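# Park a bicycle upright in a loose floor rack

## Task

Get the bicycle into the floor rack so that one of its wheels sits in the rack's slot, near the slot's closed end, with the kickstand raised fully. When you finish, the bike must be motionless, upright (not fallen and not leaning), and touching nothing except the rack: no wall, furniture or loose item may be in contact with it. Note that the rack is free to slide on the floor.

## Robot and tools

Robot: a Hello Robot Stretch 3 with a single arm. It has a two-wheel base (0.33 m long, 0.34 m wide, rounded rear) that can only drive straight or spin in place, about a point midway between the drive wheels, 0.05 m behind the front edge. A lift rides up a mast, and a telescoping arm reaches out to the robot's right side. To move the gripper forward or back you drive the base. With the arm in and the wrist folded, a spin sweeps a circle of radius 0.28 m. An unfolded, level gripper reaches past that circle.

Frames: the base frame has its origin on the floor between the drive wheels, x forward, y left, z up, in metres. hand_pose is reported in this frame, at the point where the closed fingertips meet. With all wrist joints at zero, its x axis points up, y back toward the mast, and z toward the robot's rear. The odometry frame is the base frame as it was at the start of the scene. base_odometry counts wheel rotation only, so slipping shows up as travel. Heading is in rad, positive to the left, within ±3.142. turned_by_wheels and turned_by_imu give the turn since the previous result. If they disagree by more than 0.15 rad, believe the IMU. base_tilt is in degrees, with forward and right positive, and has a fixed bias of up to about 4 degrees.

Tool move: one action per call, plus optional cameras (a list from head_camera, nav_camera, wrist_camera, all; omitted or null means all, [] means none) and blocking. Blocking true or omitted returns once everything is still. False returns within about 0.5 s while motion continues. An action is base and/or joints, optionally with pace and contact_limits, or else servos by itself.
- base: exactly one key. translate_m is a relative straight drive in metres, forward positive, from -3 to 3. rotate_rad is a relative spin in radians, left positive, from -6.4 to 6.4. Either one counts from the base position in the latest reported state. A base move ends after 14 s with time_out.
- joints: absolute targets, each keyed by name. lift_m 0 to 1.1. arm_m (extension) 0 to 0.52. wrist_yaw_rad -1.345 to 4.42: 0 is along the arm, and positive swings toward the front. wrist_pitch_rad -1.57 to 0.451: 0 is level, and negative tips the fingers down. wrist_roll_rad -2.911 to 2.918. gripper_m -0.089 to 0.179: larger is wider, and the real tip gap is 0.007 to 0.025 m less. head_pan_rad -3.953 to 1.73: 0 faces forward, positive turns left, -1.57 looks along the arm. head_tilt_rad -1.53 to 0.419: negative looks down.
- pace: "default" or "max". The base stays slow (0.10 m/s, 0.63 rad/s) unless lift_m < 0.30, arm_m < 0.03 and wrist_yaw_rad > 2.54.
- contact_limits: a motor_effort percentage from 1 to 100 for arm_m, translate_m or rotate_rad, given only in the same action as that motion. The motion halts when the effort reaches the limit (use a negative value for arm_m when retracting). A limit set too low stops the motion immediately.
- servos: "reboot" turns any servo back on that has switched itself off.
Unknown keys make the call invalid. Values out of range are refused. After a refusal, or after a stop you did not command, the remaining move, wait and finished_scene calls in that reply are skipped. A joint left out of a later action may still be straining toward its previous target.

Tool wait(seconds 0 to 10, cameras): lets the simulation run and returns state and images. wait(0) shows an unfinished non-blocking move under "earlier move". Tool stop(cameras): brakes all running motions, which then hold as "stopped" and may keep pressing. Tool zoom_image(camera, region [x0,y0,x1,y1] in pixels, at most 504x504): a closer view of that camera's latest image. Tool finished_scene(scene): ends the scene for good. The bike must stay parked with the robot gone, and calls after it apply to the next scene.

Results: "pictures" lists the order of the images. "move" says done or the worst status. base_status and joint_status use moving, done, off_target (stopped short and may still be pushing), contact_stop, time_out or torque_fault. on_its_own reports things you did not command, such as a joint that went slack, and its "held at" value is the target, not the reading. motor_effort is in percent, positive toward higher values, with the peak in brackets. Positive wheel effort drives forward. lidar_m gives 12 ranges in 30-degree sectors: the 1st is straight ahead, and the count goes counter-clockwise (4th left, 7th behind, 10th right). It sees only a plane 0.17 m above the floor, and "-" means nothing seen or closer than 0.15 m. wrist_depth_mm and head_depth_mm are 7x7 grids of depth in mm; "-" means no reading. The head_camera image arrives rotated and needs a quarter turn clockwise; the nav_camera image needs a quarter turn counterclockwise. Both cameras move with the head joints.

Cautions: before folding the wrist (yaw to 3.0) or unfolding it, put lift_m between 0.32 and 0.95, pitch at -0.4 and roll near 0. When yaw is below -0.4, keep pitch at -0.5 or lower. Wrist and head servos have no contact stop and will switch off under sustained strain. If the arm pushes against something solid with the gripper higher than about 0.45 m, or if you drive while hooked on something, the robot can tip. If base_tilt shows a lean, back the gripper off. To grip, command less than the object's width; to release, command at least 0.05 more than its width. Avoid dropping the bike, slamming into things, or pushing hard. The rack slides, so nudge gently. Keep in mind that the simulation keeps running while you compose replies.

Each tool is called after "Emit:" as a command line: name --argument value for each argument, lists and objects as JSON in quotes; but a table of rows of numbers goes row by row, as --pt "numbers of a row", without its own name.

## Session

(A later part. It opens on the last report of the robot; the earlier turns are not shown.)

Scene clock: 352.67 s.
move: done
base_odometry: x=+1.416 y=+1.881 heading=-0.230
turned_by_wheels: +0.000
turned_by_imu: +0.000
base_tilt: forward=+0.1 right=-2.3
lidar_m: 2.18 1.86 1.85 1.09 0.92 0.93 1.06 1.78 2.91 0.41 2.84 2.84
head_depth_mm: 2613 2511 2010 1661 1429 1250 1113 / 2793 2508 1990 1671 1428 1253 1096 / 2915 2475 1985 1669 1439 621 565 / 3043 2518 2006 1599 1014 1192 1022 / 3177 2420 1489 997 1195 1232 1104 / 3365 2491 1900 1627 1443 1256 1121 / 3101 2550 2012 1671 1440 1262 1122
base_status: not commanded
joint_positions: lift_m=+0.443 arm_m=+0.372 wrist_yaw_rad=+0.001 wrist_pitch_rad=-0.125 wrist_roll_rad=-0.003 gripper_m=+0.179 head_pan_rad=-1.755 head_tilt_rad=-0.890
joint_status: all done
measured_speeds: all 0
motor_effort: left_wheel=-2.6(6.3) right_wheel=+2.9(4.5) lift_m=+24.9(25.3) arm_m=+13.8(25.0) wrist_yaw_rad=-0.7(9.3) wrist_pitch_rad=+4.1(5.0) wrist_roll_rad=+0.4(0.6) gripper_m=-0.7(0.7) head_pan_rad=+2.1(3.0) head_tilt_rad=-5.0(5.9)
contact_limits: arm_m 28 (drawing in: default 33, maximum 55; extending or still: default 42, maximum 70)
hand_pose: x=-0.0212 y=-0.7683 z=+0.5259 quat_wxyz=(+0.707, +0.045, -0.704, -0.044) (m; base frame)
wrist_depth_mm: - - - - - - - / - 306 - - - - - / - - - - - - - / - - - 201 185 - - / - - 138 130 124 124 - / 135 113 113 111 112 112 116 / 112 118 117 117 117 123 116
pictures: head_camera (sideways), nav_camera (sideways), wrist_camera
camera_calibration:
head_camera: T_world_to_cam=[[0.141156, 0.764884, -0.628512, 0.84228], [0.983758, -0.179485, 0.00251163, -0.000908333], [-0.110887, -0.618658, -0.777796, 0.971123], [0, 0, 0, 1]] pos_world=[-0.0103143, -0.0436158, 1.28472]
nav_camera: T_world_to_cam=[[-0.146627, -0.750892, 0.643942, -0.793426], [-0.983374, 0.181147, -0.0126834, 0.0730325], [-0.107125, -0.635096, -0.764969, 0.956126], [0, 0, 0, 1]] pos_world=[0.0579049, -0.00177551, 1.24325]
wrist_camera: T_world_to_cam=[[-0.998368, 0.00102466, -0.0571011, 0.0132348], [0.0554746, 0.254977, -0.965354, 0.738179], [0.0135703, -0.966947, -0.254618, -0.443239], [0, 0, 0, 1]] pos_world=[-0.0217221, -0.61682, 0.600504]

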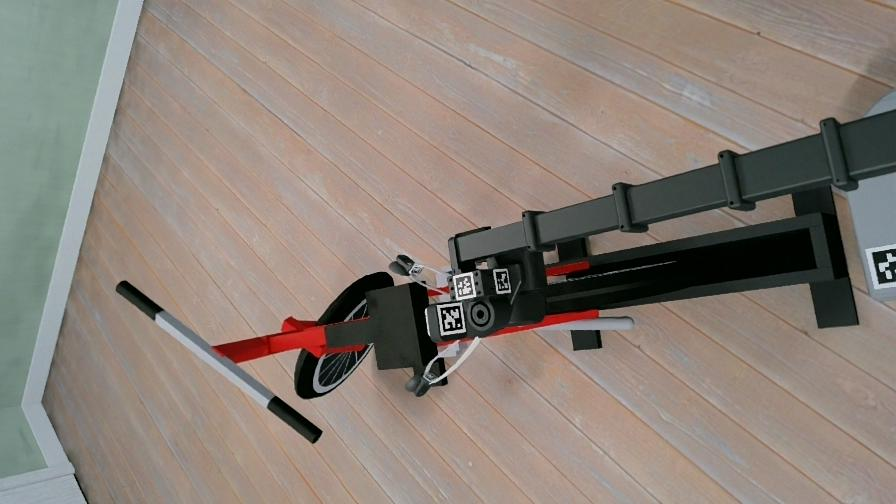

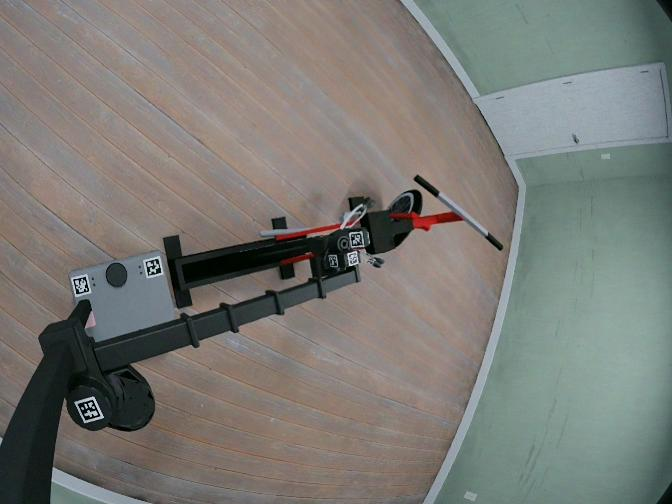

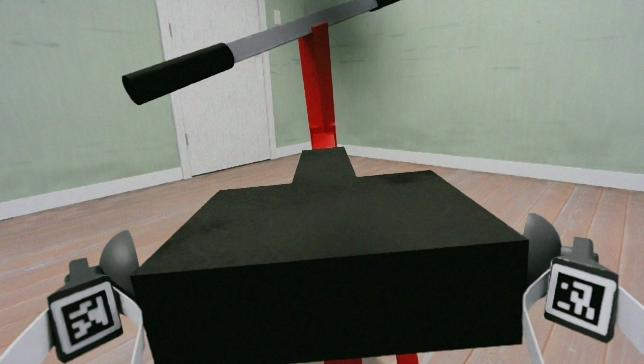

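Emit:
move --joints '{"gripper_m": 0.09}'

Scene clock: 354.17 s.
move: done
base_odometry: x=+1.416 y=+1.881 heading=-0.230
turned_by_wheels: +0.000
turned_by_imu: +0.000
base_tilt: forward=+0.1 right=-2.3
lidar_m: 2.17 1.85 1.85 1.09 0.93 0.93 1.06 1.78 2.90 0.43 2.84 2.84
head_depth_mm: 2621 2501 1991 1655 1435 1253 1116 / 2827 2473 1997 1684 1429 1258 1100 / 2890 2511 1999 1670 1432 618 565 / 3036 2499 1985 1588 1032 1209 1021 / 3189 2416 1506 1016 1226 1230 1094 / 3360 2481 1843 1634 1438 1256 1118 / 3147 2536 1987 1662 1436 1255 1119
base_status: not commanded
joint_positions: lift_m=+0.443 arm_m=+0.372 wrist_yaw_rad=+0.007 wrist_pitch_rad=-0.130 wrist_roll_rad=-0.004 gripper_m=+0.091 head_pan_rad=-1.755 head_tilt_rad=-0.890
joint_status: all done
measured_speeds: all 0
motor_effort: left_wheel=-1.1(3.0) right_wheel=+0.7(3.1) lift_m=+25.9(25.9) arm_m=-9.9(11.5) wrist_yaw_rad=-6.1(7.1) wrist_pitch_rad=+5.1(5.8) wrist_roll_rad=+0.9(1.2) gripper_m=-16.7(96.5) head_pan_rad=+1.7(3.0) head_tilt_rad=-4.6(5.4)
contact_limits: arm_m 28 (drawing in: default 33, maximum 55; extending or still: default 42, maximum 70)
hand_pose: x=-0.0197 y=-0.7679 z=+0.5246 quat_wxyz=(+0.708, +0.049, -0.704, -0.044) (m; base frame)
wrist_depth_mm: - - - 504 - - - / - - - - - - - / - - - - - - - / - - 212 190 177 - - / - - 139 133 133 - - / - 122 137 138 139 121 978 / 100 127 536 301 786 777 771
pictures: head_camera (sideways), nav_camera (sideways), wrist_camera
camera_calibration:
head_camera: T_world_to_cam=[[0.141136, 0.764956, -0.628429, 0.842172], [0.983765, -0.179443, 0.00251204, -0.000908909], [-0.110846, -0.618581, -0.777863, 0.971211], [0, 0, 0, 1]] pos_world=[-0.0103121, -0.0436147, 1.28472]
nav_camera: T_world_to_cam=[[-0.146608, -0.750966, 0.64386, -0.793319], [-0.983382, 0.181107, -0.0126836, 0.0730328], [-0.107083, -0.63502, -0.765038, 0.956215], [0, 0, 0, 1]] pos_world=[0.0579061, -0.00176713, 1.24325]
wrist_camera: T_world_to_cam=[[-0.998446, -0.00520903, -0.0554787, 0.00910576], [0.0522172, 0.260093, -0.964171, 0.740041], [0.019452, -0.965569, -0.259417, -0.439522], [0, 0, 0, 1]] pos_world=[-0.0210017, -0.616821, 0.600011]

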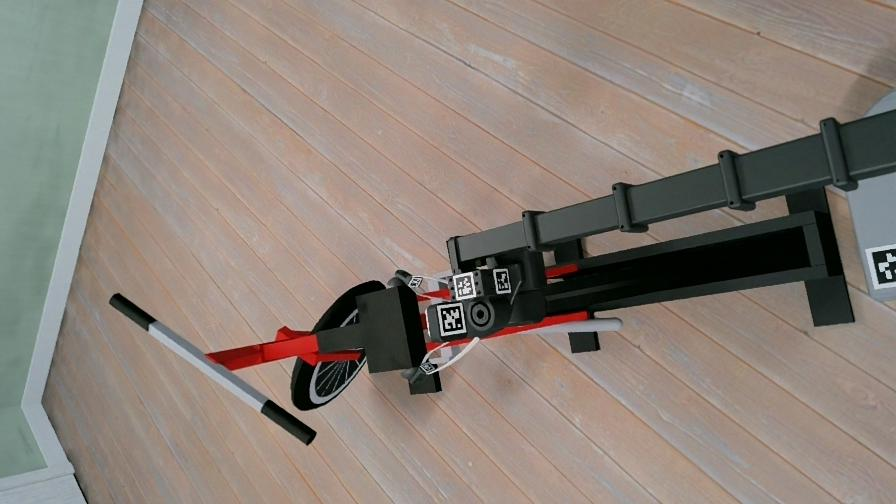

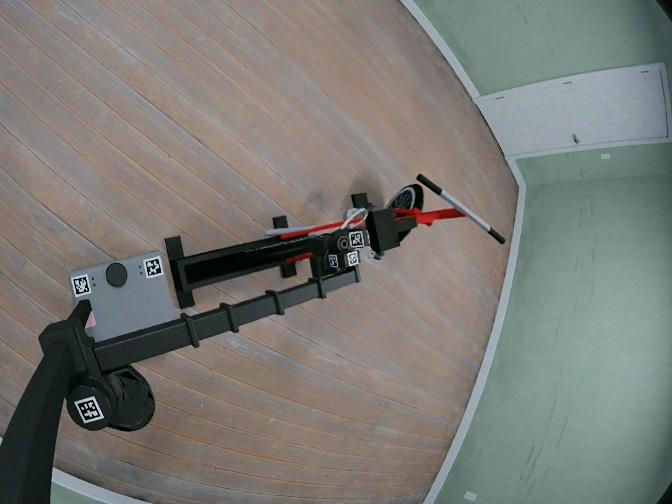

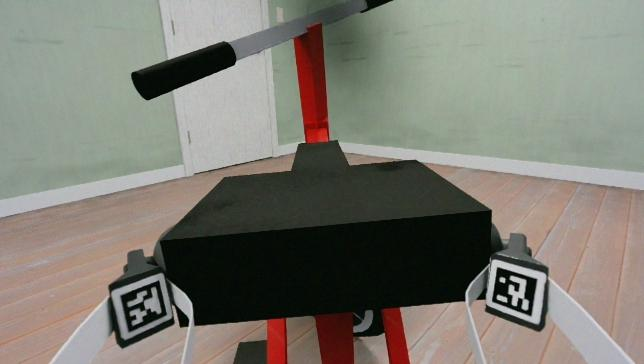

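Emit:
move --joints '{"gripper_m": 0.179}' --cameras '["wrist_camera"]'

Emit:
move --joints '{"arm_m": 0.405}' --contact_limits '{"arm_m": 28}' --cameras '["wrist_camera", "head_camera"]'

Scene clock: 355.67 s.
move: done
base_odometry: x=+1.416 y=+1.881 heading=-0.230
turned_by_wheels: +0.000
turned_by_imu: +0.000
base_tilt: forward=+0.1 right=-2.3
lidar_m: 2.17 1.86 1.85 1.09 0.93 0.92 1.05 1.78 2.90 0.43 2.84 2.84
head_depth_mm: 2642 2505 1997 1674 1429 1257 1118 / 2771 2491 1989 1669 1428 1254 1095 / 2907 2473 2008 1669 1440 620 565 / 3018 2504 2003 1599 1030 1209 1025 / 3196 2377 1505 1006 1225 1234 1100 / 3315 2517 1842 1625 1426 1250 1120 / 3146 2485 2020 1677 1438 1254 1110
base_status: not commanded
joint_positions: lift_m=+0.443 arm_m=+0.372 wrist_yaw_rad=+0.004 wrist_pitch_rad=-0.123 wrist_roll_rad=-0.004 gripper_m=+0.179 head_pan_rad=-1.755 head_tilt_rad=-0.890
joint_status: all done
measured_speeds: all 0
motor_effort: left_wheel=-1.4(1.8) right_wheel=+0.8(1.1) lift_m=+26.5(26.8) arm_m=-8.9(9.9) wrist_yaw_rad=-1.7(7.2) wrist_pitch_rad=+3.8(5.3) wrist_roll_rad=+0.8(1.0) gripper_m=+0.1(83.6) head_pan_rad=+2.8(3.2) head_tilt_rad=-4.5(5.6)
contact_limits: arm_m 28 (drawing in: default 33, maximum 55; extending or still: default 42, maximum 70)
hand_pose: x=-0.0205 y=-0.7683 z=+0.5263 quat_wxyz=(+0.708, +0.045, -0.704, -0.042) (m; base frame)
wrist_depth_mm: - - - - - - - / - - - - - - - / - - - - - - - / - - 221 200 187 - - / - - 138 134 133 137 - / 135 135 135 137 138 137 116 / 112 799 522 283 778 828 740
pictures: wrist_camera
camera_calibration:
wrist_camera: T_world_to_cam=[[-0.998455, -0.00208401, -0.0555191, 0.0107439], [0.0531813, 0.253318, -0.96592, 0.737577], [0.016077, -0.967381, -0.252816, -0.444371], [0, 0, 0, 1]] pos_world=[-0.0213538, -0.616695, 0.600693]

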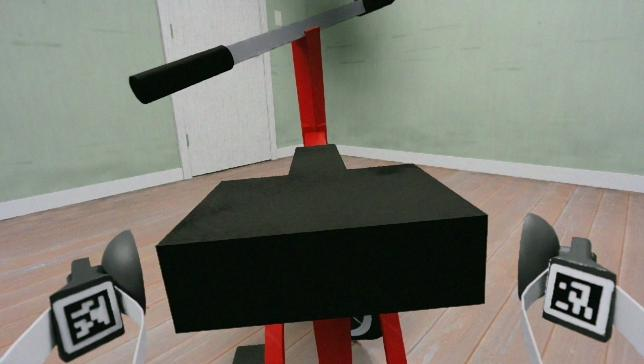

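Scene clock: 356.93 s.
move: done
base_odometry: x=+1.416 y=+1.881 heading=-0.230
turned_by_wheels: +0.000
turned_by_imu: +0.000
base_tilt: forward=+0.1 right=-2.3
lidar_m: 2.17 1.85 1.85 1.09 0.93 0.93 1.06 1.78 2.91 0.44 2.84 2.84
head_depth_mm: 2599 2455 2010 1682 1428 1253 1118 / 2815 2505 1989 1691 1420 1250 1104 / 2936 2518 1997 1666 1430 621 566 / 3063 2503 1999 1357 1039 1194 1023 / 3124 2389 1517 896 1284 1245 1096 / 3376 2515 1859 1637 1439 1264 1116 / 3114 2510 1998 1676 1432 1257 1120
base_status: not commanded
joint_positions: lift_m=+0.443 arm_m=+0.405 wrist_yaw_rad=+0.005 wrist_pitch_rad=-0.125 wrist_roll_rad=-0.002 gripper_m=+0.179 head_pan_rad=-1.755 head_tilt_rad=-0.890
joint_status: all done
measured_speeds: all 0
motor_effort: left_wheel=-0.9(1.9) right_wheel=+1.4(2.2) lift_m=+27.6(27.7) arm_m=+7.8(21.2) wrist_yaw_rad=-4.7(7.4) wrist_pitch_rad=+4.3(4.9) wrist_roll_rad=+0.2(0.9) gripper_m=-0.2(0.8) head_pan_rad=+2.7(3.4) head_tilt_rad=-4.3(5.5)
contact_limits: arm_m 28 (drawing in: default 33, maximum 55; extending or still: default 42, maximum 70)
hand_pose: x=-0.0203 y=-0.8013 z=+0.5258 quat_wxyz=(+0.707, +0.046, -0.705, -0.043) (m; base frame)
wrist_depth_mm: - - - - - - - / - 286 - - - - - / - - - - - - - / - - - 195 186 - - / - - 135 128 126 124 - / 134 110 110 111 113 115 116 / 111 114 115 116 118 746 116
pictures: head_camera (sideways), wrist_camera
camera_calibration:
head_camera: T_world_to_cam=[[0.141066, 0.765048, -0.628333, 0.842047], [0.983785, -0.179335, 0.00251251, -0.000909642], [-0.11076, -0.618499, -0.777941, 0.971311], [0, 0, 0, 1]] pos_world=[-0.0103069, -0.0436144, 1.28471]
wrist_camera: T_world_to_cam=[[-0.998334, -0.0025471, -0.057638, 0.011604], [0.0550789, 0.255304, -0.965291, 0.746735], [0.0171739, -0.966858, -0.254738, -0.474978], [0, 0, 0, 1]] pos_world=[-0.0213875, -0.649851, 0.60049]

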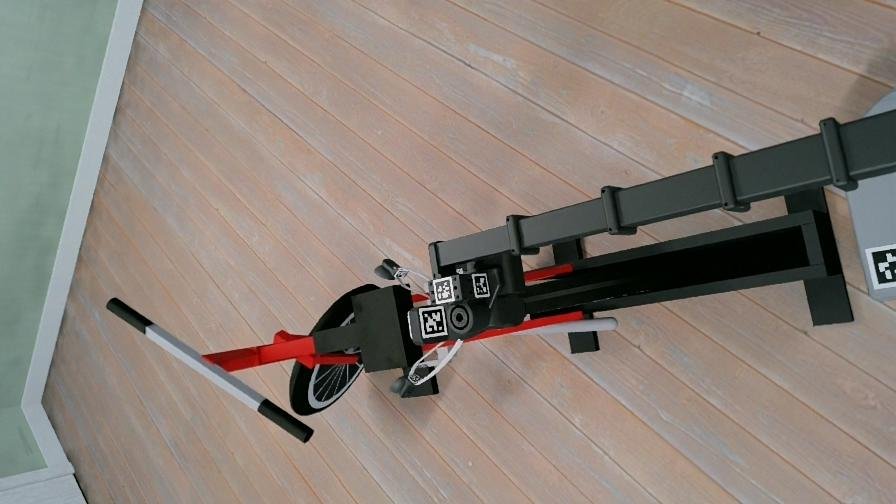

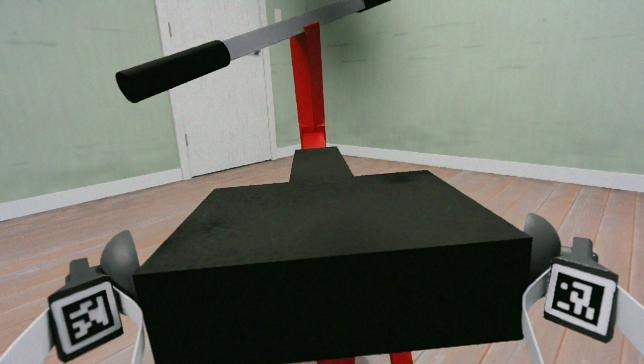

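Emit:
move --joints '{"gripper_m": 0.08}' --cameras '["wrist_camera"]'

Emit:
move --joints '{"arm_m": 0.36}' --contact_limits '{"arm_m": -45}' --cameras '["wrist_camera", "head_camera"]'

Scene clock: 358.67 s.
move: done
base_odometry: x=+1.416 y=+1.881 heading=-0.230
turned_by_wheels: +0.000
turned_by_imu: +0.000
base_tilt: forward=+0.1 right=-2.3
lidar_m: 2.18 1.85 1.85 1.09 0.93 0.93 1.06 1.78 2.91 0.46 2.83 2.83
head_depth_mm: 2655 2488 1991 1660 1424 1247 1115 / 2804 2474 1995 1664 1425 1249 1103 / 2913 2460 2004 1673 1443 618 566 / 2971 2511 2016 1360 1048 1214 1041 / 3192 2399 1533 898 1346 1231 1117 / 3329 2518 1784 1637 1429 1252 1118 / 3123 2499 2001 1678 1447 1244 1116
base_status: not commanded
joint_positions: lift_m=+0.443 arm_m=+0.405 wrist_yaw_rad=+0.004 wrist_pitch_rad=-0.126 wrist_roll_rad=-0.004 gripper_m=+0.081 head_pan_rad=-1.755 head_tilt_rad=-0.890
joint_status: all done
measured_speeds: all 0
motor_effort: left_wheel=-1.3(1.3) right_wheel=+2.5(2.8) lift_m=+28.3(28.6) arm_m=+13.6(13.6) wrist_yaw_rad=-3.3(4.5) wrist_pitch_rad=+4.3(5.0) wrist_roll_rad=+0.8(0.9) gripper_m=-21.4(95.0) head_pan_rad=+2.8(3.4) head_tilt_rad=-4.4(5.3)
contact_limits: arm_m 28 (drawing in: default 33, maximum 55; extending or still: default 42, maximum 70)
hand_pose: x=-0.0205 y=-0.8011 z=+0.5256 quat_wxyz=(+0.708, +0.046, -0.704, -0.043) (m; base frame)
wrist_depth_mm: - - - - - - - / - - - - - - - / - - - - - - - / - - 209 192 185 - - / - - 138 131 132 149 - / - 122 132 134 138 122 - / 101 128 243 768 814 756 717
pictures: wrist_camera
camera_calibration:
wrist_camera: T_world_to_cam=[[-0.998447, -0.00207255, -0.055672, 0.0107669], [0.0532839, 0.256198, -0.965155, 0.747056], [0.0162634, -0.966622, -0.25569, -0.474121], [0, 0, 0, 1]] pos_world=[-0.0213451, -0.649668, 0.600396]

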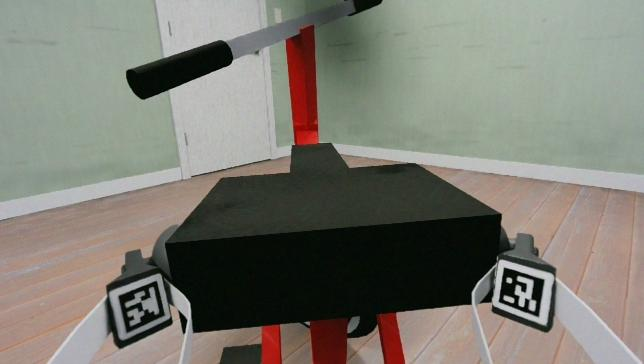

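"contact_limits": arm_m = -45.0 is out of range 1 to 100

Emit:
move --joints '{"arm_m": 0.36}' --contact_limits '{"arm_m": 45}' --cameras '["wrist_camera", "head_camera"]'

Scene clock: 360.17 s.
move: done
base_odometry: x=+1.416 y=+1.881 heading=-0.230
turned_by_wheels: +0.000
turned_by_imu: +0.001
base_tilt: forward=+0.2 right=-2.3
lidar_m: 2.17 1.85 1.85 1.09 0.93 0.93 1.06 1.78 2.90 0.43 2.84 2.84
head_depth_mm: 2648 2489 2017 1659 1430 1254 1113 / 2786 2491 1994 1672 1430 1248 1101 / 2888 2497 1987 1648 1443 620 565 / 3029 2506 2004 1590 1027 1193 1034 / 3135 2375 1498 1020 1234 1239 1122 / 3342 2486 1839 1643 1438 1256 1117 / 3116 2546 2019 1686 1433 1247 1117
base_status: not commanded
joint_positions: lift_m=+0.443 arm_m=+0.360 wrist_yaw_rad=+0.003 wrist_pitch_rad=-0.122 wrist_roll_rad=-0.006 gripper_m=+0.083 head_pan_rad=-1.755 head_tilt_rad=-0.890
joint_status: all done
measured_speeds: all 0
motor_effort: left_wheel=+0.1(1.3) right_wheel=-2.2(2.7) lift_m=+29.5(29.6) arm_m=-7.4(18.0) wrist_yaw_rad=-2.8(6.9) wrist_pitch_rad=+3.7(4.5) wrist_roll_rad=+1.6(1.8) gripper_m=-7.7(21.5) head_pan_rad=+2.1(3.2) head_tilt_rad=-5.1(5.3)
contact_limits: arm_m 45 (drawing in: default 33, maximum 55; extending or still: default 42, maximum 70)
hand_pose: x=-0.0208 y=-0.7563 z=+0.5265 quat_wxyz=(+0.708, +0.045, -0.703, -0.042) (m; base frame)
wrist_depth_mm: - - - - - - - / - - - - - - - / - - - - - - - / - - 218 201 188 - - / - - 145 146 146 - - / - 125 149 150 151 124 - / 920 123 853 316 771 779 828
pictures: head_camera (sideways), wrist_camera
camera_calibration:
head_camera: T_world_to_cam=[[0.141066, 0.765048, -0.628333, 0.842047], [0.983785, -0.179335, 0.00251251, -0.000909641], [-0.11076, -0.618499, -0.77794, 0.971311], [0, 0, 0, 1]] pos_world=[-0.0103069, -0.0436144, 1.28471]
wrist_camera: T_world_to_cam=[[-0.998557, -0.00143946, -0.0536797, 0.0100667], [0.0515758, 0.252608, -0.966193, 0.734287], [0.0149507, -0.967568, -0.252169, -0.433203], [0, 0, 0, 1]] pos_world=[-0.0213425, -0.604626, 0.600762]

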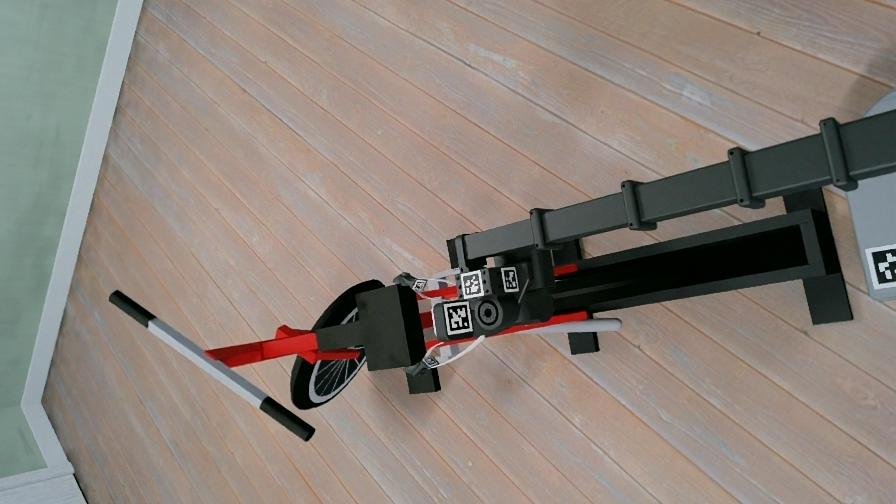

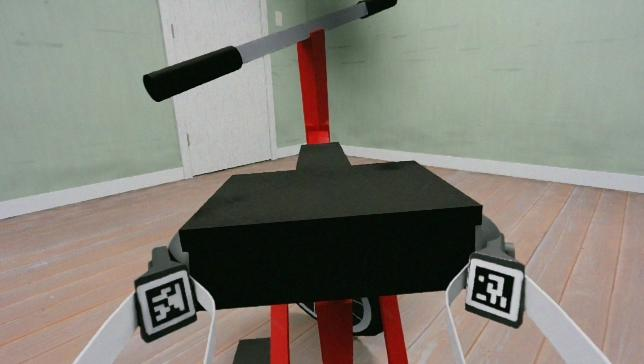

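Emit:
move --joints '{"arm_m": 0.32, "gripper_m": 0.06}' --contact_limits '{"arm_m": 45}' --cameras '["wrist_camera", "head_camera"]'

Scene clock: 361.63 s.
move: done
base_odometry: x=+1.416 y=+1.881 heading=-0.230
turned_by_wheels: +0.000
turned_by_imu: +0.000
base_tilt: forward=+0.1 right=-2.3
lidar_m: 2.18 1.86 1.85 1.08 0.92 0.93 1.06 1.78 2.90 0.43 2.84 2.83
head_depth_mm: 2679 2454 1983 1654 1431 1255 1110 / 2788 2496 2014 1668 1429 1248 1095 / 2929 2478 2010 1670 1427 629 564 / 3047 2495 1987 1670 777 1192 1044 / 3178 2429 1499 1019 1210 1232 1117 / 3312 2467 1845 1644 1425 1249 1120 / 3132 2487 2029 1678 1436 1258 1118
base_status: not commanded
joint_positions: lift_m=+0.443 arm_m=+0.320 wrist_yaw_rad=+0.003 wrist_pitch_rad=-0.123 wrist_roll_rad=-0.004 gripper_m=+0.060 head_pan_rad=-1.755 head_tilt_rad=-0.890
joint_status: all done
measured_speeds: all 0
motor_effort: left_wheel=+0.3(0.6) right_wheel=+0.6(2.4) lift_m=+26.3(30.0) arm_m=-12.1(16.5) wrist_yaw_rad=-3.2(6.6) wrist_pitch_rad=+3.9(5.2) wrist_roll_rad=+0.8(1.8) gripper_m=-0.3(86.8) head_pan_rad=+2.4(2.8) head_tilt_rad=-4.6(5.5)
contact_limits: arm_m 45 (drawing in: default 33, maximum 55; extending or still: default 42, maximum 70)
hand_pose: x=-0.0206 y=-0.7163 z=+0.5263 quat_wxyz=(+0.708, +0.045, -0.704, -0.042) (m; base frame)
wrist_depth_mm: - - - - - - - / - - - - - - - / - - - - - - - / - - 224 208 212 - - / - - 182 188 185 - - / - - 128 318 129 - - / 861 103 550 405 771 793 804
pictures: head_camera (sideways), wrist_camera
camera_calibration:
head_camera: T_world_to_cam=[[0.14091, 0.765221, -0.628157, 0.841818], [0.983827, -0.179101, 0.00251337, -0.000911021], [-0.11058, -0.618352, -0.778083, 0.971495], [0, 0, 0, 1]] pos_world=[-0.0102958, -0.0436145, 1.2847]
wrist_camera: T_world_to_cam=[[-0.998453, -0.00173721, -0.0555713, 0.0110429], [0.0533205, 0.253253, -0.96593, 0.724386], [0.0157516, -0.967399, -0.252769, -0.394101], [0, 0, 0, 1]] pos_world=[-0.021391, -0.564687, 0.600703]

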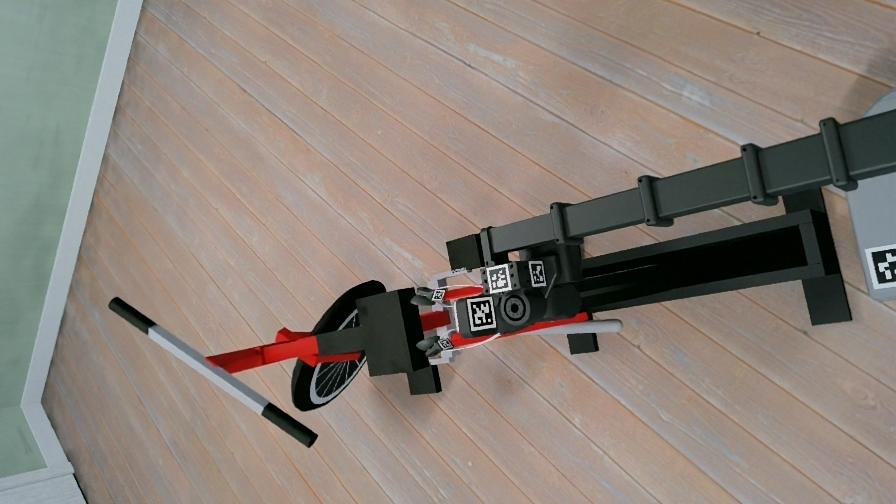

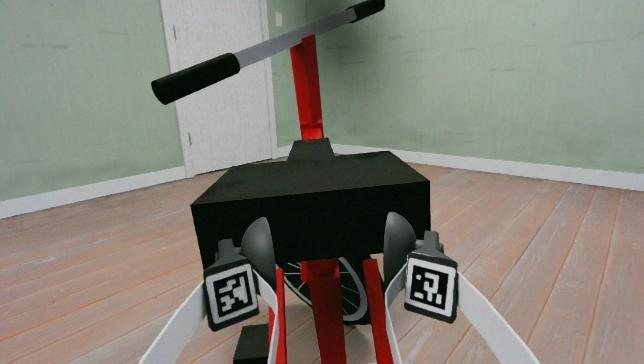

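Emit:
move --base '{"translate_m": 0.007}' --joints '{"arm_m": 0.28, "gripper_m": 0.179}' --cameras '[]'

Emit:
move --joints '{"lift_m": 0.65, "wrist_pitch_rad": -0.75}' --cameras '[]'

Emit:
move --joints '{"arm_m": 0.4}'

Scene clock: 363.63 s.
move: done
base_odometry: x=+1.422 y=+1.880 heading=-0.230
turned_by_wheels: +0.000
turned_by_imu: +0.000
base_tilt: forward=+0.1 right=-2.3
lidar_m: 2.17 1.85 1.85 1.09 0.93 0.93 1.06 1.79 2.91 0.43 2.84 2.83
head_depth_mm: 2639 2524 1995 1657 1432 1251 1116 / 2784 2503 1987 1665 1435 1255 1096 / 2945 2472 1992 1678 1434 622 560 / 3031 2488 2007 1675 749 1190 1049 / 3149 2410 1511 1163 1236 1252 1116 / 3298 2488 1856 1623 1435 1255 1115 / 3118 2554 2009 1665 1440 1257 1112
base_status: done
joint_positions: lift_m=+0.443 arm_m=+0.280 wrist_yaw_rad=+0.003 wrist_pitch_rad=-0.123 wrist_roll_rad=-0.004 gripper_m=+0.179 head_pan_rad=-1.755 head_tilt_rad=-0.890
joint_status: all done
measured_speeds: all 0
motor_effort: left_wheel=+3.2(5.9) right_wheel=+6.3(9.1) lift_m=+23.5(24.8) arm_m=-12.7(16.9) wrist_yaw_rad=-2.1(3.4) wrist_pitch_rad=+3.7(4.0) wrist_roll_rad=+0.8(1.0) gripper_m=+0.1(84.9) head_pan_rad=+2.3(3.4) head_tilt_rad=-3.7(5.3)
hand_pose: x=-0.0207 y=-0.6763 z=+0.5264 quat_wxyz=(+0.708, +0.045, -0.704, -0.043) (m; base frame)
wrist_depth_mm: - - - - - - - / - - - - - - - / - - - - - - - / - - 243 224 236 - - / - - - 228 - - - / 134 988 - 377 - 138 116 / 112 820 835 478 826 819 742
pictures: none
No camera images: "cameras" was empty.

Scene clock: 366.33 s.
move: done
base_odometry: x=+1.422 y=+1.880 heading=-0.230
turned_by_wheels: +0.000
turned_by_imu: +0.000
base_tilt: forward=+0.1 right=-2.3
lidar_m: 2.17 1.84 1.85 1.09 0.93 0.93 1.06 1.80 2.92 0.43 2.83 2.83
head_depth_mm: 2602 2523 1976 1677 1442 1259 1098 / 2784 2484 2001 1689 1439 403 362 / 2881 2469 2008 1624 464 1198 964 / 3022 2511 2006 580 1384 1192 1043 / 3208 2420 1511 603 1354 1257 1113 / 3328 2497 1850 1631 1446 1262 1117 / 3151 2478 2000 1681 1439 1256 1117
base_status: not commanded
joint_positions: lift_m=+0.650 arm_m=+0.280 wrist_yaw_rad=+0.003 wrist_pitch_rad=-0.756 wrist_roll_rad=-0.004 gripper_m=+0.179 head_pan_rad=-1.755 head_tilt_rad=-0.890
joint_status: all done
measured_speeds: all 0
motor_effort: left_wheel=+2.9(3.3) right_wheel=+6.3(6.5) lift_m=+28.5(33.4) arm_m=-12.0(13.1) wrist_yaw_rad=-3.4(4.3) wrist_pitch_rad=+0.7(3.9) wrist_roll_rad=+0.8(0.9) gripper_m=-0.1(0.7) head_pan_rad=+2.1(3.2) head_tilt_rad=-4.7(5.8)
hand_pose: x=-0.0211 y=-0.5948 z=+0.5953 quat_wxyz=(+0.659, +0.263, -0.655, -0.260) (m; base frame)
wrist_depth_mm: - - - - - - - / - - - 329 - - - / - - - 301 - - - / 989 967 987 661 927 959 915 / 876 866 853 808 809 823 815 / 128 724 755 560 744 719 116 / 112 692 686 356 670 690 671
pictures: none
No camera images: "cameras" was empty.

Scene clock: 368.47 s.
move: done
base_odometry: x=+1.422 y=+1.880 heading=-0.230
turned_by_wheels: +0.000
turned_by_imu: +0.000
base_tilt: forward=+0.1 right=-2.3
lidar_m: 2.17 1.85 1.85 1.09 0.93 0.93 1.07 1.79 2.91 0.43 2.83 2.83
head_depth_mm: 2637 2467 1992 1666 1434 1255 1095 / 2800 2467 2000 1673 1436 413 362 / 2893 2489 2002 1634 472 1190 963 / 3055 2459 701 1190 1368 1194 1041 / 3153 2409 759 1172 1349 1256 1118 / 3381 2497 1832 1644 1432 1256 1115 / 3130 2500 2039 1678 1434 1257 1120
base_status: not commanded
joint_positions: lift_m=+0.650 arm_m=+0.400 wrist_yaw_rad=+0.003 wrist_pitch_rad=-0.757 wrist_roll_rad=-0.003 gripper_m=+0.179 head_pan_rad=-1.755 head_tilt_rad=-0.890
joint_status: all done
measured_speeds: all 0
motor_effort: left_wheel=+2.6(3.2) right_wheel=+6.2(6.5) lift_m=+22.9(28.4) arm_m=+13.8(16.6) wrist_yaw_rad=-2.4(3.4) wrist_pitch_rad=+0.9(1.1) wrist_roll_rad=+0.5(0.9) gripper_m=+0.4(0.7) head_pan_rad=+2.1(3.3) head_tilt_rad=-4.1(5.4)
hand_pose: x=-0.0212 y=-0.7147 z=+0.5953 quat_wxyz=(+0.659, +0.263, -0.655, -0.260) (m; base frame)
wrist_depth_mm: - - - - - - - / - - - 422 - - - / - - - 283 - - - / 979 966 912 249 891 927 912 / 860 852 231 221 227 811 819 / 127 738 745 542 554 714 116 / 112 679 693 407 685 680 645
pictures: head_camera (sideways), nav_camera (sideways), wrist_camera
camera_calibration:
head_camera: T_world_to_cam=[[0.140908, 0.765222, -0.628157, 0.841818], [0.983828, -0.179099, 0.00251337, -0.000911025], [-0.110579, -0.618352, -0.778083, 0.971495], [0, 0, 0, 1]] pos_world=[-0.0102957, -0.0436146, 1.2847]
nav_camera: T_world_to_cam=[[-0.146386, -0.751239, 0.643592, -0.792972], [-0.983444, 0.180766, -0.0126843, 0.0730341], [-0.106811, -0.634794, -0.765263, 0.956506], [0, 0, 0, 1]] pos_world=[0.0579105, -0.00172878, 1.24326]
wrist_camera: T_world_to_cam=[[-0.998464, 0.0329855, -0.0445081, 0.032575], [0.0536508, 0.775967, -0.628487, 0.963301], [0.0138059, -0.62991, -0.776545, 0.177813], [0, 0, 0, 1]] pos_world=[-0.0216118, -0.636559, 0.744952]

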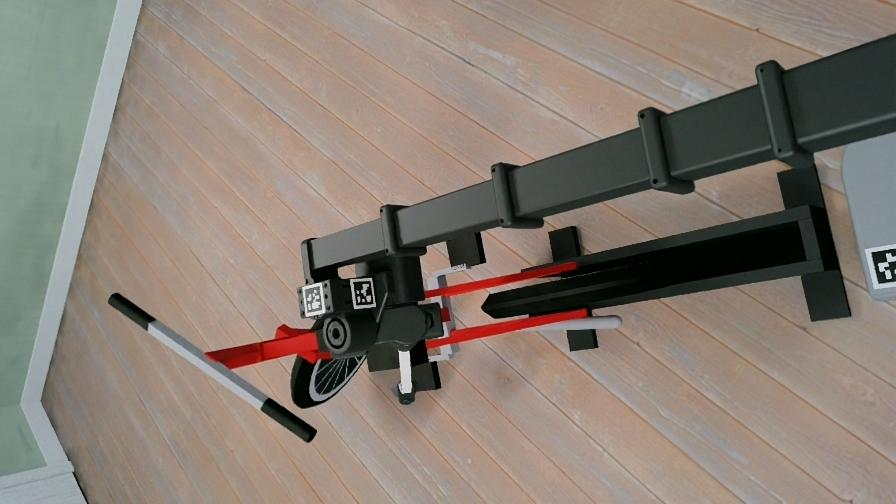

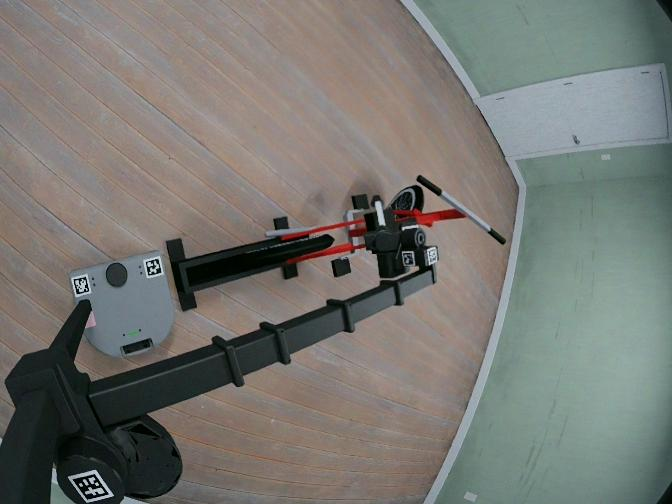

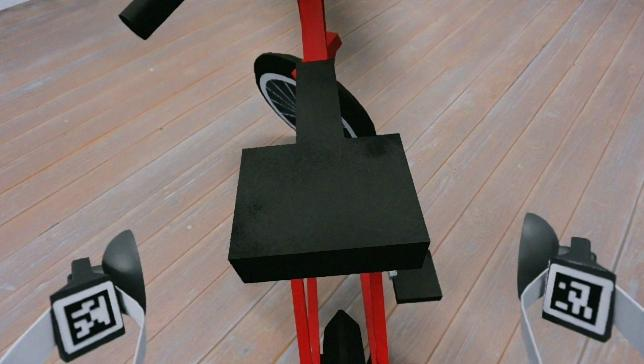

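Emit:
move --joints '{"arm_m": 0.487}' --cameras '["wrist_camera"]'

Emit:
move --joints '{"lift_m": 0.572}' --cameras '["wrist_camera","head_camera"]'

Scene clock: 370.53 s.
move: done
base_odometry: x=+1.422 y=+1.880 heading=-0.230
turned_by_wheels: +0.000
turned_by_imu: +0.000
base_tilt: forward=+0.1 right=-2.3
lidar_m: 2.16 1.85 1.85 1.09 0.93 0.93 1.06 1.79 2.92 0.43 2.84 2.83
head_depth_mm: 2616 2489 1971 1668 1430 1249 1096 / 2785 2494 1993 1648 1426 412 362 / 2896 2525 1996 1628 471 1203 960 / 3053 2514 690 1358 1372 1189 1046 / 3202 2402 719 1318 1362 1252 1116 / 3369 2505 1710 1633 1432 1256 1125 / 3128 2474 2012 1669 1444 1261 1116
base_status: not commanded
joint_positions: lift_m=+0.650 arm_m=+0.487 wrist_yaw_rad=+0.002 wrist_pitch_rad=-0.757 wrist_roll_rad=-0.003 gripper_m=+0.179 head_pan_rad=-1.755 head_tilt_rad=-0.890
joint_status: all done
measured_speeds: all 0
motor_effort: left_wheel=+2.8(3.4) right_wheel=+6.1(6.5) lift_m=+24.2(24.6) arm_m=+13.9(19.1) wrist_yaw_rad=-2.3(3.4) wrist_pitch_rad=+0.8(1.2) wrist_roll_rad=+0.4(0.7) gripper_m=+0.1(0.9) head_pan_rad=+2.2(3.1) head_tilt_rad=-3.4(5.5)
hand_pose: x=-0.0212 y=-0.8017 z=+0.5952 quat_wxyz=(+0.659, +0.263, -0.655, -0.260) (m; base frame)
wrist_depth_mm: - 238 - - - - - / - - - 690 - - - / - - - 295 - - - / - 966 944 252 927 955 901 / 856 866 824 222 812 816 824 / 127 736 208 201 198 714 116 / 112 671 187 181 179 692 651
pictures: wrist_camera
camera_calibration:
wrist_camera: T_world_to_cam=[[-0.998459, 0.033071, -0.0445529, 0.0355327], [0.0537445, 0.77601, -0.628427, 1.03079], [0.0137908, -0.629854, -0.776591, 0.123083], [0, 0, 0, 1]] pos_world=[-0.0216189, -0.723555, 0.744945]

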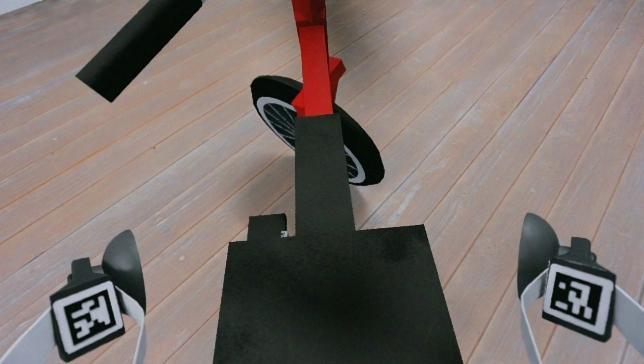

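Scene clock: 372.07 s.
move: done
base_odometry: x=+1.422 y=+1.880 heading=-0.230
turned_by_wheels: +0.000
turned_by_imu: +0.000
base_tilt: forward=+0.1 right=-2.3
lidar_m: 2.17 1.85 1.85 1.09 0.93 0.93 1.06 1.79 2.92 0.43 2.83 2.83
head_depth_mm: 2623 2473 2016 1669 1447 1250 1114 / 2826 2513 1992 1654 1431 1246 423 / 2957 2459 1974 1665 571 497 945 / 3042 2500 1978 695 1310 1191 1047 / 3212 2414 1148 1321 1358 1256 1116 / 3313 2530 1833 1643 1435 1256 1115 / 3159 2520 2004 1674 1425 1251 1124
base_status: not commanded
joint_positions: lift_m=+0.572 arm_m=+0.487 wrist_yaw_rad=-0.008 wrist_pitch_rad=-0.744 wrist_roll_rad=-0.009 gripper_m=+0.179 head_pan_rad=-1.755 head_tilt_rad=-0.890
joint_status: all done
measured_speeds: all 0
motor_effort: left_wheel=-3.1(3.2) right_wheel=+7.6(7.8) lift_m=+19.8(24.1) arm_m=+12.7(14.1) wrist_yaw_rad=+6.3(7.2) wrist_pitch_rad=-1.5(1.9) wrist_roll_rad=+2.4(2.8) gripper_m=+0.6(0.7) head_pan_rad=+2.1(3.3) head_tilt_rad=-4.8(5.6)
hand_pose: x=-0.0229 y=-0.8041 z=+0.5194 quat_wxyz=(+0.661, +0.256, -0.656, -0.259) (m; base frame)
wrist_depth_mm: - - - 435 - - - / - - - 215 - - - / - - 998 178 967 965 955 / 881 926 158 154 151 855 835 / 780 146 140 138 133 137 745 / 134 126 126 123 121 119 116 / 112 118 113 112 109 108 116
pictures: head_camera (sideways), wrist_camera
camera_calibration:
head_camera: T_world_to_cam=[[0.140908, 0.765222, -0.628157, 0.841818], [0.983828, -0.179099, 0.00251337, -0.000911026], [-0.110579, -0.618352, -0.778083, 0.971495], [0, 0, 0, 1]] pos_world=[-0.0102957, -0.0436145, 1.2847]
wrist_camera: T_world_to_cam=[[-0.998435, 0.0385142, -0.0405574, 0.0328032], [0.0555465, 0.767647, -0.638461, 0.983653], [0.00654396, -0.639714, -0.768585, 0.0504256], [0, 0, 0, 1]] pos_world=[-0.0222167, -0.724103, 0.668111]

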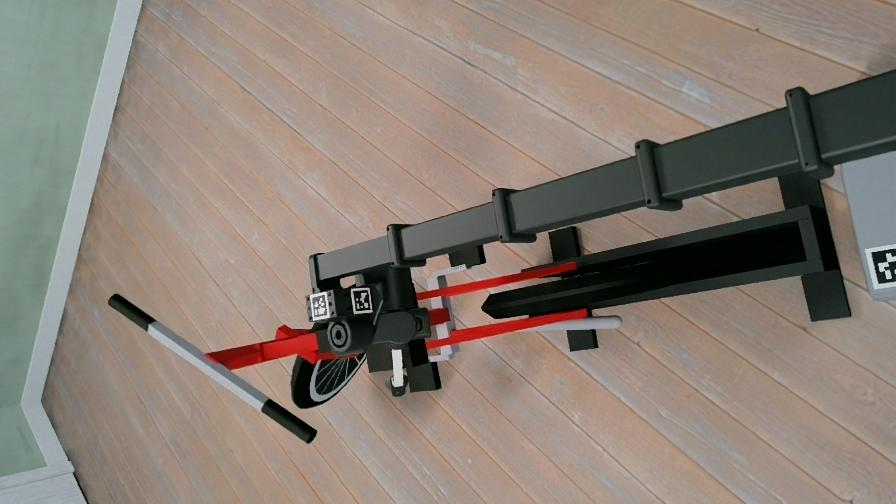

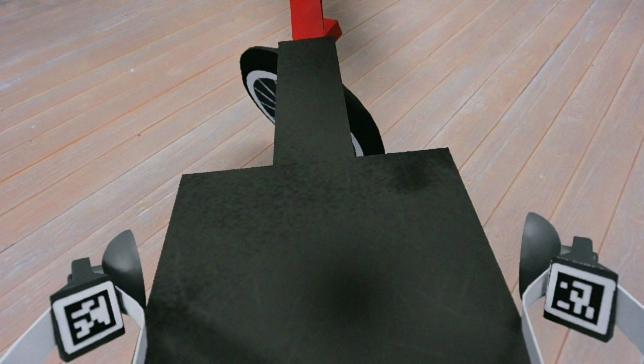

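Emit:
move --joints '{"gripper_m": 0.10}' --cameras '["wrist_camera"]'

Emit:
move --joints '{"arm_m": 0.44}' --contact_limits '{"arm_m": 45}' --cameras '["wrist_camera", "head_camera"]'

Scene clock: 373.47 s.
move: done
base_odometry: x=+1.422 y=+1.880 heading=-0.230
turned_by_wheels: +0.000
turned_by_imu: +0.000
base_tilt: forward=+0.1 right=-2.3
lidar_m: 2.16 1.85 1.84 1.09 0.93 0.93 1.06 1.80 2.91 0.43 2.84 2.83
head_depth_mm: 2675 2512 2003 1680 1434 1253 1113 / 2821 2503 2000 1665 1431 1249 424 / 2878 2506 1996 1673 571 496 947 / 3036 2510 2006 697 1313 1198 1045 / 3204 2417 1136 1322 1345 1257 1117 / 3337 2509 1864 1632 1434 1254 1117 / 3131 2487 1987 1674 1440 1256 1123
base_status: not commanded
joint_positions: lift_m=+0.572 arm_m=+0.487 wrist_yaw_rad=-0.008 wrist_pitch_rad=-0.715 wrist_roll_rad=-0.008 gripper_m=+0.101 head_pan_rad=-1.755 head_tilt_rad=-0.890
joint_status: all done
measured_speeds: all 0
motor_effort: left_wheel=-4.2(4.3) right_wheel=+7.5(8.0) lift_m=+12.4(22.1) arm_m=+11.9(13.1) wrist_yaw_rad=+6.2(8.0) wrist_pitch_rad=-7.0(7.5) wrist_roll_rad=+2.1(2.6) gripper_m=-21.6(93.9) head_pan_rad=+2.6(3.0) head_tilt_rad=-4.9(5.1)
hand_pose: x=-0.0230 y=-0.8096 z=+0.5245 quat_wxyz=(+0.664, +0.246, -0.660, -0.250) (m; base frame)
wrist_depth_mm: - - - 513 - - - / - - - 236 - - - / - - - 194 - - 985 / 909 926 891 164 160 886 847 / 789 778 149 146 142 142 750 / 748 128 133 129 126 122 652 / 112 119 120 116 114 115 107
pictures: wrist_camera
camera_calibration:
wrist_camera: T_world_to_cam=[[-0.998342, 0.0386738, -0.0426334, 0.0343436], [0.057206, 0.748765, -0.660362, 0.987327], [0.00638371, -0.661706, -0.749736, 0.0231332], [0, 0, 0, 1]] pos_world=[-0.022342, -0.725297, 0.670802]

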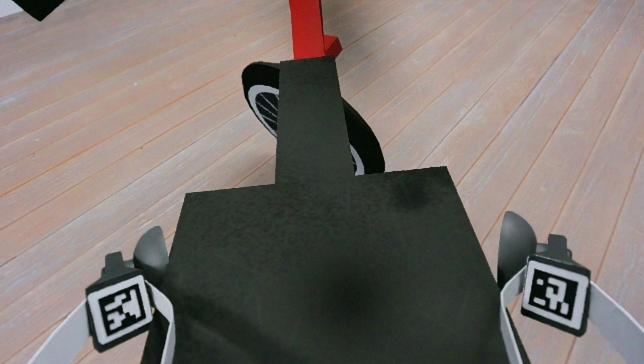

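Scene clock: 374.90 s.
move: done
base_odometry: x=+1.422 y=+1.880 heading=-0.231
turned_by_wheels: +0.000
turned_by_imu: +0.000
base_tilt: forward=+0.1 right=-2.3
lidar_m: 2.17 1.85 1.85 1.09 0.93 0.93 1.06 1.79 2.91 0.42 2.83 2.83
head_depth_mm: 2608 2490 2010 1670 1433 1255 1111 / 2779 2461 2008 1674 1435 1250 425 / 2948 2523 2006 1678 573 492 942 / 3083 2482 1988 744 1329 1192 1027 / 3152 2405 1252 1122 1350 1259 1117 / 3280 2497 1897 1636 1431 1255 1116 / 3128 2466 2024 1687 1434 1261 1112
base_status: not commanded
joint_positions: lift_m=+0.572 arm_m=+0.440 wrist_yaw_rad=-0.011 wrist_pitch_rad=-0.654 wrist_roll_rad=-0.003 gripper_m=+0.103 head_pan_rad=-1.754 head_tilt_rad=-0.890
joint_status: all done
measured_speeds: all 0
on_its_own: wrist_pitch_rad is at rest, and its effort (-17.9) is outside its rest range (-8 to +12)
motor_effort: left_wheel=-6.0(7.2) right_wheel=+14.1(14.5) lift_m=+22.9(23.5) arm_m=-17.0(25.8) wrist_yaw_rad=+9.4(9.9) wrist_pitch_rad=-17.9(18.6) wrist_roll_rad=+0.4(13.2) gripper_m=-10.1(22.3) head_pan_rad=+1.8(3.0) head_tilt_rad=-4.3(5.2)
contact_limits: arm_m 45 (drawing in: default 33, maximum 55; extending or still: default 42, maximum 70)
hand_pose: x=-0.0236 y=-0.7736 z=+0.5356 quat_wxyz=(+0.670, +0.224, -0.669, -0.231) (m; base frame)
wrist_depth_mm: - - - - - - - / - - - 364 - - - / - - - 220 - - - / 976 964 187 181 176 913 906 / 839 833 163 158 152 150 790 / 747 125 141 138 136 122 719 / 656 120 129 130 129 611 107
pictures: head_camera (sideways), wrist_camera
camera_calibration:
head_camera: T_world_to_cam=[[0.140681, 0.765338, -0.628066, 0.841702], [0.983884, -0.17879, 0.00251381, -0.000911945], [-0.110368, -0.618298, -0.778156, 0.971589], [0, 0, 0, 1]] pos_world=[-0.0102816, -0.0436177, 1.28469]
wrist_camera: T_world_to_cam=[[-0.997995, 0.0413141, -0.0479573, 0.0377528], [0.0631174, 0.70685, -0.704542, 0.959117], [0.00479108, -0.706156, -0.70804, -0.00141056], [0, 0, 0, 1]] pos_world=[-0.0228531, -0.680508, 0.676551]

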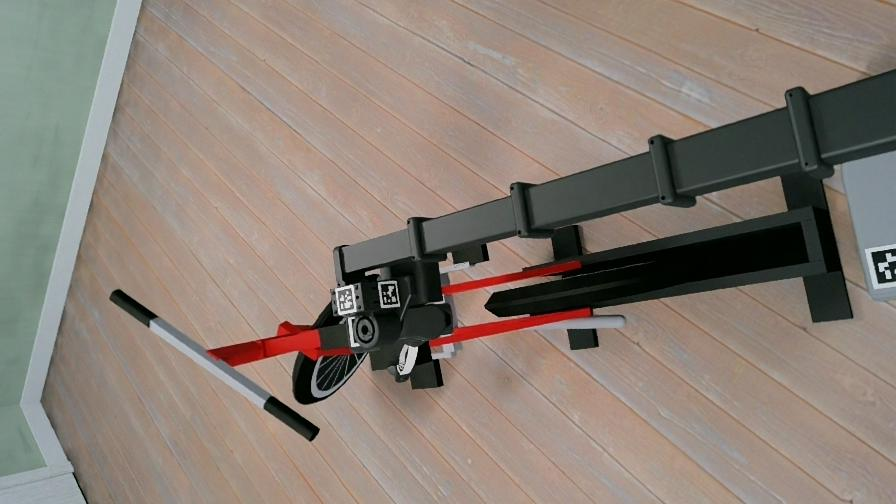

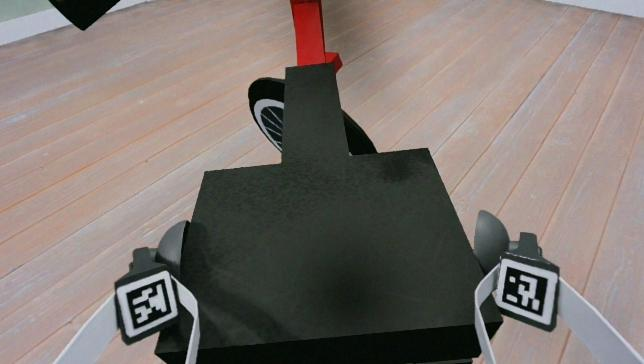

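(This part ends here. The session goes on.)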